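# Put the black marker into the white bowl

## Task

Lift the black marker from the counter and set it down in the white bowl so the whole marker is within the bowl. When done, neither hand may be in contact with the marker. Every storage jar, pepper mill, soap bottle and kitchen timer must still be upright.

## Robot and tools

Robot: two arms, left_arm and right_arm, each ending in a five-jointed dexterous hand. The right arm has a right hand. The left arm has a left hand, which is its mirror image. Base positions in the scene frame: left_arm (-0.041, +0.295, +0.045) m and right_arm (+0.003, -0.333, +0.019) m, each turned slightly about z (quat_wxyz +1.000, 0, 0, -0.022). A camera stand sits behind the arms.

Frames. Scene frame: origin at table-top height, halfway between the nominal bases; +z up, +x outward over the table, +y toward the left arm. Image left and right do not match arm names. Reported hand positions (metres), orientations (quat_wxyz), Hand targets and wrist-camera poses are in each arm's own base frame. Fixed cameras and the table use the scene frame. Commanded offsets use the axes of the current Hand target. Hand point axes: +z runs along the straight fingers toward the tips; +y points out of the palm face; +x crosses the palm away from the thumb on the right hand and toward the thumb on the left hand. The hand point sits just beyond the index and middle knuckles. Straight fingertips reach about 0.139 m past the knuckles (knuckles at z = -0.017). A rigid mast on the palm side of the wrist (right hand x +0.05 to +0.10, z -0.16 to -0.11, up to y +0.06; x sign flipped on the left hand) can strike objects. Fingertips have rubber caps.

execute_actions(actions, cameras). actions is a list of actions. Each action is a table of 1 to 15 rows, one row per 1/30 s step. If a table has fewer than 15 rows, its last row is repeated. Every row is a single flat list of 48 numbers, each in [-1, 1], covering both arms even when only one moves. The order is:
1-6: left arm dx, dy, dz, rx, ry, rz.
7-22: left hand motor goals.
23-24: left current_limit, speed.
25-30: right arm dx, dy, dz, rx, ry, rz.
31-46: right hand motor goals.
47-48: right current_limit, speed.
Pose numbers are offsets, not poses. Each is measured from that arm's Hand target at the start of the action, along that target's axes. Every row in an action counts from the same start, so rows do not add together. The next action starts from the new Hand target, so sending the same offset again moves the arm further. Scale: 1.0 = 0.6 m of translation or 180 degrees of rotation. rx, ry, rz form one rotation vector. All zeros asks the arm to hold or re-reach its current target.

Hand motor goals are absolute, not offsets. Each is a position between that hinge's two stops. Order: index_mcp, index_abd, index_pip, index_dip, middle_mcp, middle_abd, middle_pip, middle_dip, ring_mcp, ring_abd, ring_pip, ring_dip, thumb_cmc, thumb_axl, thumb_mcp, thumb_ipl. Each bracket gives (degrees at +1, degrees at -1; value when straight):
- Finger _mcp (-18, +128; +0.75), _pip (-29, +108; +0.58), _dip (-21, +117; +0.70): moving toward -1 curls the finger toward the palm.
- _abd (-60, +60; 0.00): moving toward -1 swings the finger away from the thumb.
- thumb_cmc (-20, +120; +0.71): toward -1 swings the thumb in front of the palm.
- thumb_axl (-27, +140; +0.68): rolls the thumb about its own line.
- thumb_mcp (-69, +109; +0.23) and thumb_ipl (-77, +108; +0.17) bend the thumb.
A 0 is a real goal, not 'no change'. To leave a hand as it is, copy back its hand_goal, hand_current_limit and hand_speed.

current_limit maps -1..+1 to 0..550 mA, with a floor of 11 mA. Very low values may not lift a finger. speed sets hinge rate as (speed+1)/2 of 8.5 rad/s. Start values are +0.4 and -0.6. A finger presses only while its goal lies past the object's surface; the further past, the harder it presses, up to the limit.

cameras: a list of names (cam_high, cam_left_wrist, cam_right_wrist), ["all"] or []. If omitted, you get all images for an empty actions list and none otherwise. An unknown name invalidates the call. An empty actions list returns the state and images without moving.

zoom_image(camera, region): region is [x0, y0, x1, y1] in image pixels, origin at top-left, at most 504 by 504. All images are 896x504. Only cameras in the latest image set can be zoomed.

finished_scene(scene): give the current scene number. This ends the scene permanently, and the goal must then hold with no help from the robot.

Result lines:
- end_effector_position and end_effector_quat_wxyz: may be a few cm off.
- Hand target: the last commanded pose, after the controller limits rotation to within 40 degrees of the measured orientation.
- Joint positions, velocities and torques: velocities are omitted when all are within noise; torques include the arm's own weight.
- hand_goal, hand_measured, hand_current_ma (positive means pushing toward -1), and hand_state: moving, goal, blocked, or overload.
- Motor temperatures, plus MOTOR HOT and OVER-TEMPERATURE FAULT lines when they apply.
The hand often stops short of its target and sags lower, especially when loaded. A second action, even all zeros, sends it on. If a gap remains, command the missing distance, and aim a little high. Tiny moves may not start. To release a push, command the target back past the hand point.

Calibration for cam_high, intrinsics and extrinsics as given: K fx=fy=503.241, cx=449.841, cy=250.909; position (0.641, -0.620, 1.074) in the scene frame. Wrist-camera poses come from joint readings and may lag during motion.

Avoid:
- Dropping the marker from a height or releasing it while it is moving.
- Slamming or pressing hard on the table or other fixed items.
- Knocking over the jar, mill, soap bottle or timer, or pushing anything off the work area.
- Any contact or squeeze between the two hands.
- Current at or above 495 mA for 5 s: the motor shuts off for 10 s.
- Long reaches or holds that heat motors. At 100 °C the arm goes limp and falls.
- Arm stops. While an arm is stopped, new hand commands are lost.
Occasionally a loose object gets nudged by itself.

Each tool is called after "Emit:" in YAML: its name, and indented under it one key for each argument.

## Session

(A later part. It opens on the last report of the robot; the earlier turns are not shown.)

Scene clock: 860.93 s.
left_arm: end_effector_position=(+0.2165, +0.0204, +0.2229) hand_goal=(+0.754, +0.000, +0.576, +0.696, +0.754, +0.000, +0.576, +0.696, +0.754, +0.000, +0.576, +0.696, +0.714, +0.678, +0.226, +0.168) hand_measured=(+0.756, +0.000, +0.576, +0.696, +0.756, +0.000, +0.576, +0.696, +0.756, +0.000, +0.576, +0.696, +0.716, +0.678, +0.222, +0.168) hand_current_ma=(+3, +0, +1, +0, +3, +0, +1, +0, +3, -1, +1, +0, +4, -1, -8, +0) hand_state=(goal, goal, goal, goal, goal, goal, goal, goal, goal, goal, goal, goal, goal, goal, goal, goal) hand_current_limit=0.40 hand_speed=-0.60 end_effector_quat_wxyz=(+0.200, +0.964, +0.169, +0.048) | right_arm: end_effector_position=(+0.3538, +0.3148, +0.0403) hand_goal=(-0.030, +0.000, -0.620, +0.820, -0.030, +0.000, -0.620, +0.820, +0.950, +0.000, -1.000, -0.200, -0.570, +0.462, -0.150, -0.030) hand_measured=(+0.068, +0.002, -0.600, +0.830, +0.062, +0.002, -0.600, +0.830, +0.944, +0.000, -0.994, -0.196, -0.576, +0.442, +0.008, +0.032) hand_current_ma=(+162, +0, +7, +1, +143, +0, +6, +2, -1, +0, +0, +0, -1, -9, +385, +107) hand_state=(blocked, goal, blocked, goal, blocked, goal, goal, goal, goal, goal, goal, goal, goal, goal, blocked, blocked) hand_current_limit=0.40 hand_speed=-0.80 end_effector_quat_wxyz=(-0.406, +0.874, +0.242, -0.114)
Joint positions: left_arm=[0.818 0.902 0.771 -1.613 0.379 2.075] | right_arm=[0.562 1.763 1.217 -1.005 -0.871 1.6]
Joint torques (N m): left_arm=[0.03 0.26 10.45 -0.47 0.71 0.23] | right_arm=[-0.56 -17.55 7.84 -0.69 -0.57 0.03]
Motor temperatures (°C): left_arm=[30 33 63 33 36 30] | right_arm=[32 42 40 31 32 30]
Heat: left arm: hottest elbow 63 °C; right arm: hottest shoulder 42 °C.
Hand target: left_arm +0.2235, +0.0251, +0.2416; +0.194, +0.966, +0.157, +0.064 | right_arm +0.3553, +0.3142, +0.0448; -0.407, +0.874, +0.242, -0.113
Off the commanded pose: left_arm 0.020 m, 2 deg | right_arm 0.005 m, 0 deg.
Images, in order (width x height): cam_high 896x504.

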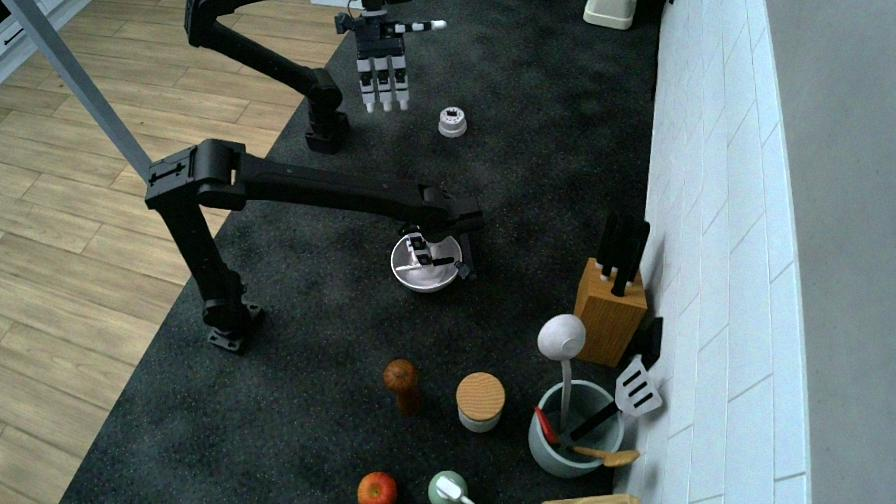

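Emit:
execute_actions:
  actions:
    - [[0,0,0,0,0,0,0.754,0,0.576,0.696,0.754,0,0.576,0.696,0.754,0,0.576,0.696,0.714,0.678,0.226,0.168,0.4,-0.6,0,0,0,0,0,0,0.07,0,-0.62,0.82,0.06,0,-0.62,0.82,0.95,0,-1,-0.2,-0.571,0.461,0.25,0.17,0.4,-0.7]]
    - [[0,0,0,0,0,0,0.754,0,0.576,0.696,0.754,0,0.576,0.696,0.754,0,0.576,0.696,0.714,0.678,0.226,0.168,0.4,-0.6,0,0,0,0,0,0,0.15,0,-0.65,0.82,0.15,0,-0.65,0.82,0.95,0,-1,-0.2,-0.571,0.461,0.25,0.17,0.4,-0.8]]
  cameras: ["cam_high","cam_right_wrist"]

Emit:
zoom_image:
  camera: "cam_high"
  region: [380, 210, 480, 300]

Scene clock: 876.83 s.
left_arm: end_effector_position=(+0.2165, +0.0204, +0.2229) hand_goal=(+0.754, +0.000, +0.576, +0.696, +0.754, +0.000, +0.576, +0.696, +0.754, +0.000, +0.576, +0.696, +0.714, +0.678, +0.226, +0.168) hand_measured=(+0.756, +0.000, +0.576, +0.696, +0.756, +0.000, +0.576, +0.696, +0.756, +0.000, +0.576, +0.696, +0.716, +0.678, +0.222, +0.168) hand_current_ma=(+3, +0, +1, +0, +3, +0, +1, +0, +3, -1, +1, +0, +4, -1, -8, +0) hand_state=(goal, goal, goal, goal, goal, goal, goal, goal, goal, goal, goal, goal, goal, goal, goal, goal) hand_current_limit=0.40 hand_speed=-0.60 end_effector_quat_wxyz=(+0.200, +0.964, +0.169, +0.048) | right_arm: end_effector_position=(+0.3519, +0.3138, +0.0401) hand_goal=(+0.150, +0.000, -0.650, +0.820, +0.150, +0.000, -0.650, +0.820, +0.950, +0.000, -1.000, -0.200, -0.570, +0.462, +0.250, +0.170) hand_measured=(+0.126, +0.002, -0.650, +0.824, +0.136, +0.000, -0.648, +0.824, +0.944, +0.000, -0.994, -0.196, -0.572, +0.460, +0.242, +0.166) hand_current_ma=(-10, +0, +0, +0, -4, +0, +0, +0, -1, +0, +0, +0, +0, +0, -2, +0) hand_state=(blocked, goal, goal, goal, goal, goal, goal, goal, goal, goal, goal, goal, goal, goal, goal, goal) hand_current_limit=0.40 hand_speed=-0.80 end_effector_quat_wxyz=(-0.405, +0.875, +0.238, -0.118)
Joint positions: left_arm=[0.818 0.902 0.771 -1.613 0.379 2.075] | right_arm=[0.562 1.763 1.216 -1.009 -0.871 1.608]
Joint torques (N m): left_arm=[-0.5 -0.44 10.45 -0.65 0.7 0.21] | right_arm=[-0.62 -17.26 7.77 -0.58 -0.55 0.02]
Motor temperatures (°C): left_arm=[30 33 63 33 36 30] | right_arm=[32 41 40 31 32 30]
Heat: left arm: hottest elbow 63 °C; right arm: hottest shoulder 41 °C.
Hand target: left_arm +0.2235, +0.0251, +0.2416; +0.194, +0.966, +0.157, +0.064 | right_arm +0.3553, +0.3142, +0.0448; -0.407, +0.874, +0.242, -0.113
Off the commanded pose: left_arm 0.020 m, 2 deg | right_arm 0.006 m, 1 deg.
camera_calibration:
cam_right_wrist: T_world_to_cam=[[-0.496376, -0.752161, -0.433433, 0.460414], [-0.239565, -0.361212, 0.901185, 0.116985], [-0.834398, 0.551162, -0.000894155, 0.249099], [0, 0, 0, 1]] pos_world=[0.464412, 0.251268, 0.0943566]
Images, in order (width x height): cam_high 896x504, cam_right_wrist 896x504.

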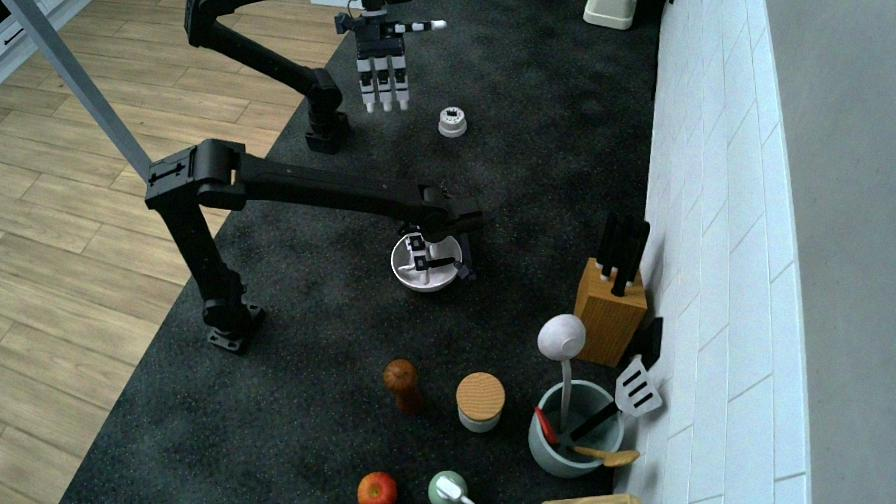

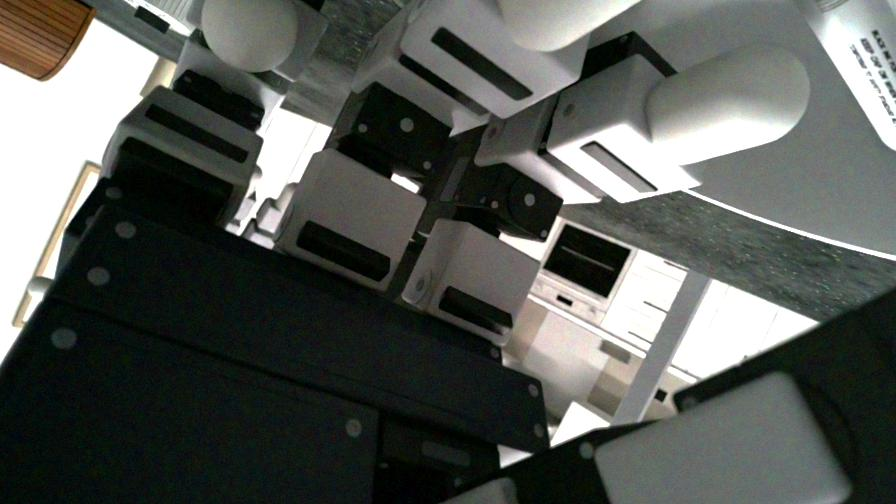

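Scaled by 5.040 from the camera's 896x504 image, which has a finer 1280x720 frame.

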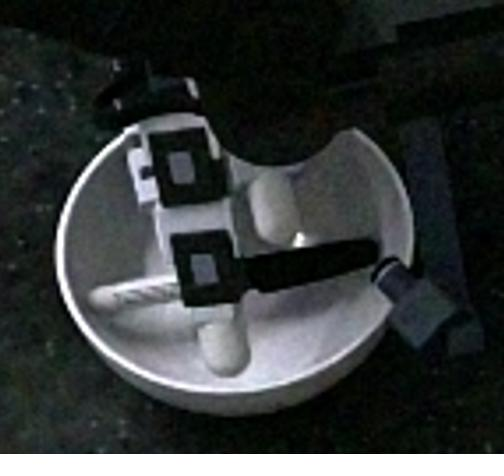

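Emit:
execute_actions:
  actions:
    - [[0,0,0,0,0,0,0.754,0,0.576,0.696,0.754,0,0.576,0.696,0.754,0,0.576,0.696,0.714,0.678,0.226,0.168,0.4,-0.6,0.0115,-0.0785,-0.062,0,0,0,0.15,0,-0.65,0.82,0.15,0,-0.65,0.82,0.95,0,-1,-0.2,-0.571,0.461,0.25,0.17,0.4,-0.8]]
    - [[0,0,0,0,0,0,0.754,0,0.576,0.696,0.754,0,0.576,0.696,0.754,0,0.576,0.696,0.714,0.678,0.226,0.168,0.4,-0.6,0,-0.0785,-0.062,0,0,0,0.15,0,-0.65,0.82,0.15,0,-0.65,0.82,0.95,0,-1,-0.2,-0.571,0.461,0.25,0.17,0.4,-0.8]]
    - [[0,0,0,0,0,0,0.754,0,0.576,0.696,0.754,0,0.576,0.696,0.754,0,0.576,0.696,0.714,0.678,0.226,0.168,0.4,-0.6,0,-0.0785,-0.062,0,0,0,0.15,0,-0.65,0.82,0.15,0,-0.65,0.82,0.95,0,-1,-0.2,-0.571,0.461,0.25,0.17,0.4,-0.8]]
  cameras: ["cam_high"]

Emit:
zoom_image:
  camera: "cam_high"
  region: [380, 210, 480, 300]

Scene clock: 892.23 s.
left_arm: end_effector_position=(+0.2165, +0.0204, +0.2229) hand_goal=(+0.754, +0.000, +0.576, +0.696, +0.754, +0.000, +0.576, +0.696, +0.754, +0.000, +0.576, +0.696, +0.714, +0.678, +0.226, +0.168) hand_measured=(+0.756, +0.000, +0.576, +0.696, +0.756, +0.000, +0.576, +0.696, +0.756, +0.000, +0.576, +0.696, +0.716, +0.678, +0.222, +0.168) hand_current_ma=(+3, +0, +1, +0, +3, +0, +1, +0, +3, -1, +1, +0, +4, -1, -8, +0) hand_state=(goal, goal, goal, goal, goal, goal, goal, goal, goal, goal, goal, goal, goal, goal, goal, goal) hand_current_limit=0.40 hand_speed=-0.60 end_effector_quat_wxyz=(+0.200, +0.964, +0.169, +0.048) | right_arm: end_effector_position=(+0.3503, +0.3118, +0.2035) hand_goal=(+0.150, +0.000, -0.650, +0.820, +0.150, +0.000, -0.650, +0.820, +0.950, +0.000, -1.000, -0.200, -0.570, +0.462, +0.250, +0.170) hand_measured=(+0.148, -0.004, -0.650, +0.824, +0.148, +0.000, -0.648, +0.824, +0.944, +0.000, -0.994, -0.196, -0.572, +0.460, +0.242, +0.166) hand_current_ma=(+0, +0, +0, +0, +0, +0, +0, +0, -1, +0, +0, +0, +0, +0, -2, +0) hand_state=(goal, goal, goal, goal, goal, goal, goal, goal, goal, goal, goal, goal, goal, goal, goal, goal) hand_current_limit=0.40 hand_speed=-0.80 end_effector_quat_wxyz=(-0.399, +0.878, +0.231, -0.130)
Joint positions: left_arm=[0.818 0.902 0.771 -1.613 0.379 2.075] | right_arm=[0.562 1.634 1.501 -1.452 -0.866 1.611]
Joint torques (N m): left_arm=[0.21 0.09 10.44 -0.42 0.7 0.18] | right_arm=[0.21 -16.38 12.51 -0.66 -0.76 0.08]
Motor temperatures (°C): left_arm=[30 33 64 33 36 30] | right_arm=[32 41 41 31 32 30]
Heat: left arm: hottest elbow 64 °C; right arm: hottest shoulder 41 °C.
Hand target: left_arm +0.2235, +0.0251, +0.2416; +0.194, +0.966, +0.157, +0.064 | right_arm +0.3585, +0.3225, +0.2248; -0.407, +0.874, +0.242, -0.113
Off the commanded pose: left_arm 0.020 m, 2 deg | right_arm 0.025 m, 3 deg.
Images, in order (width x height): cam_high 896x504.

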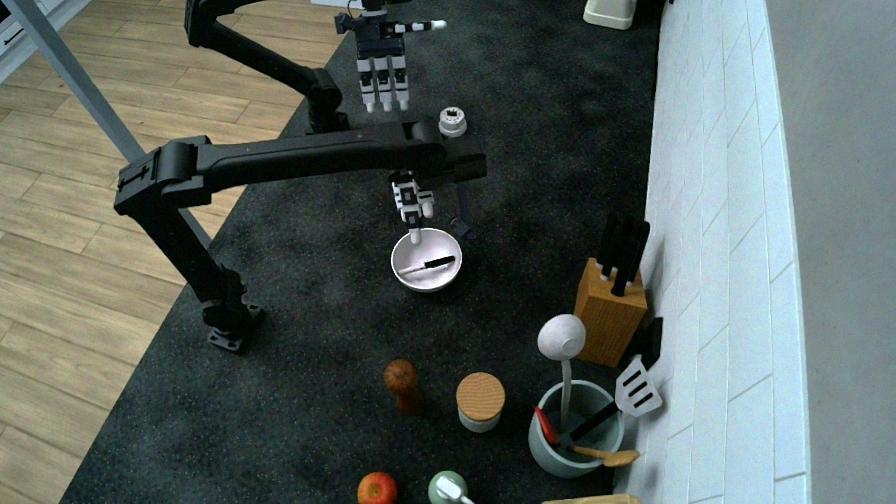

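Scaled by 5.040 from the camera's 896x504 image, which has a finer 1280x720 frame.

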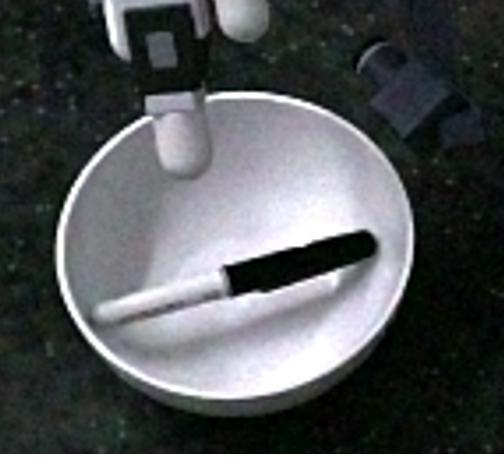

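Emit:
finished_scene:
  scene: 1

The scene is finished: the task was done.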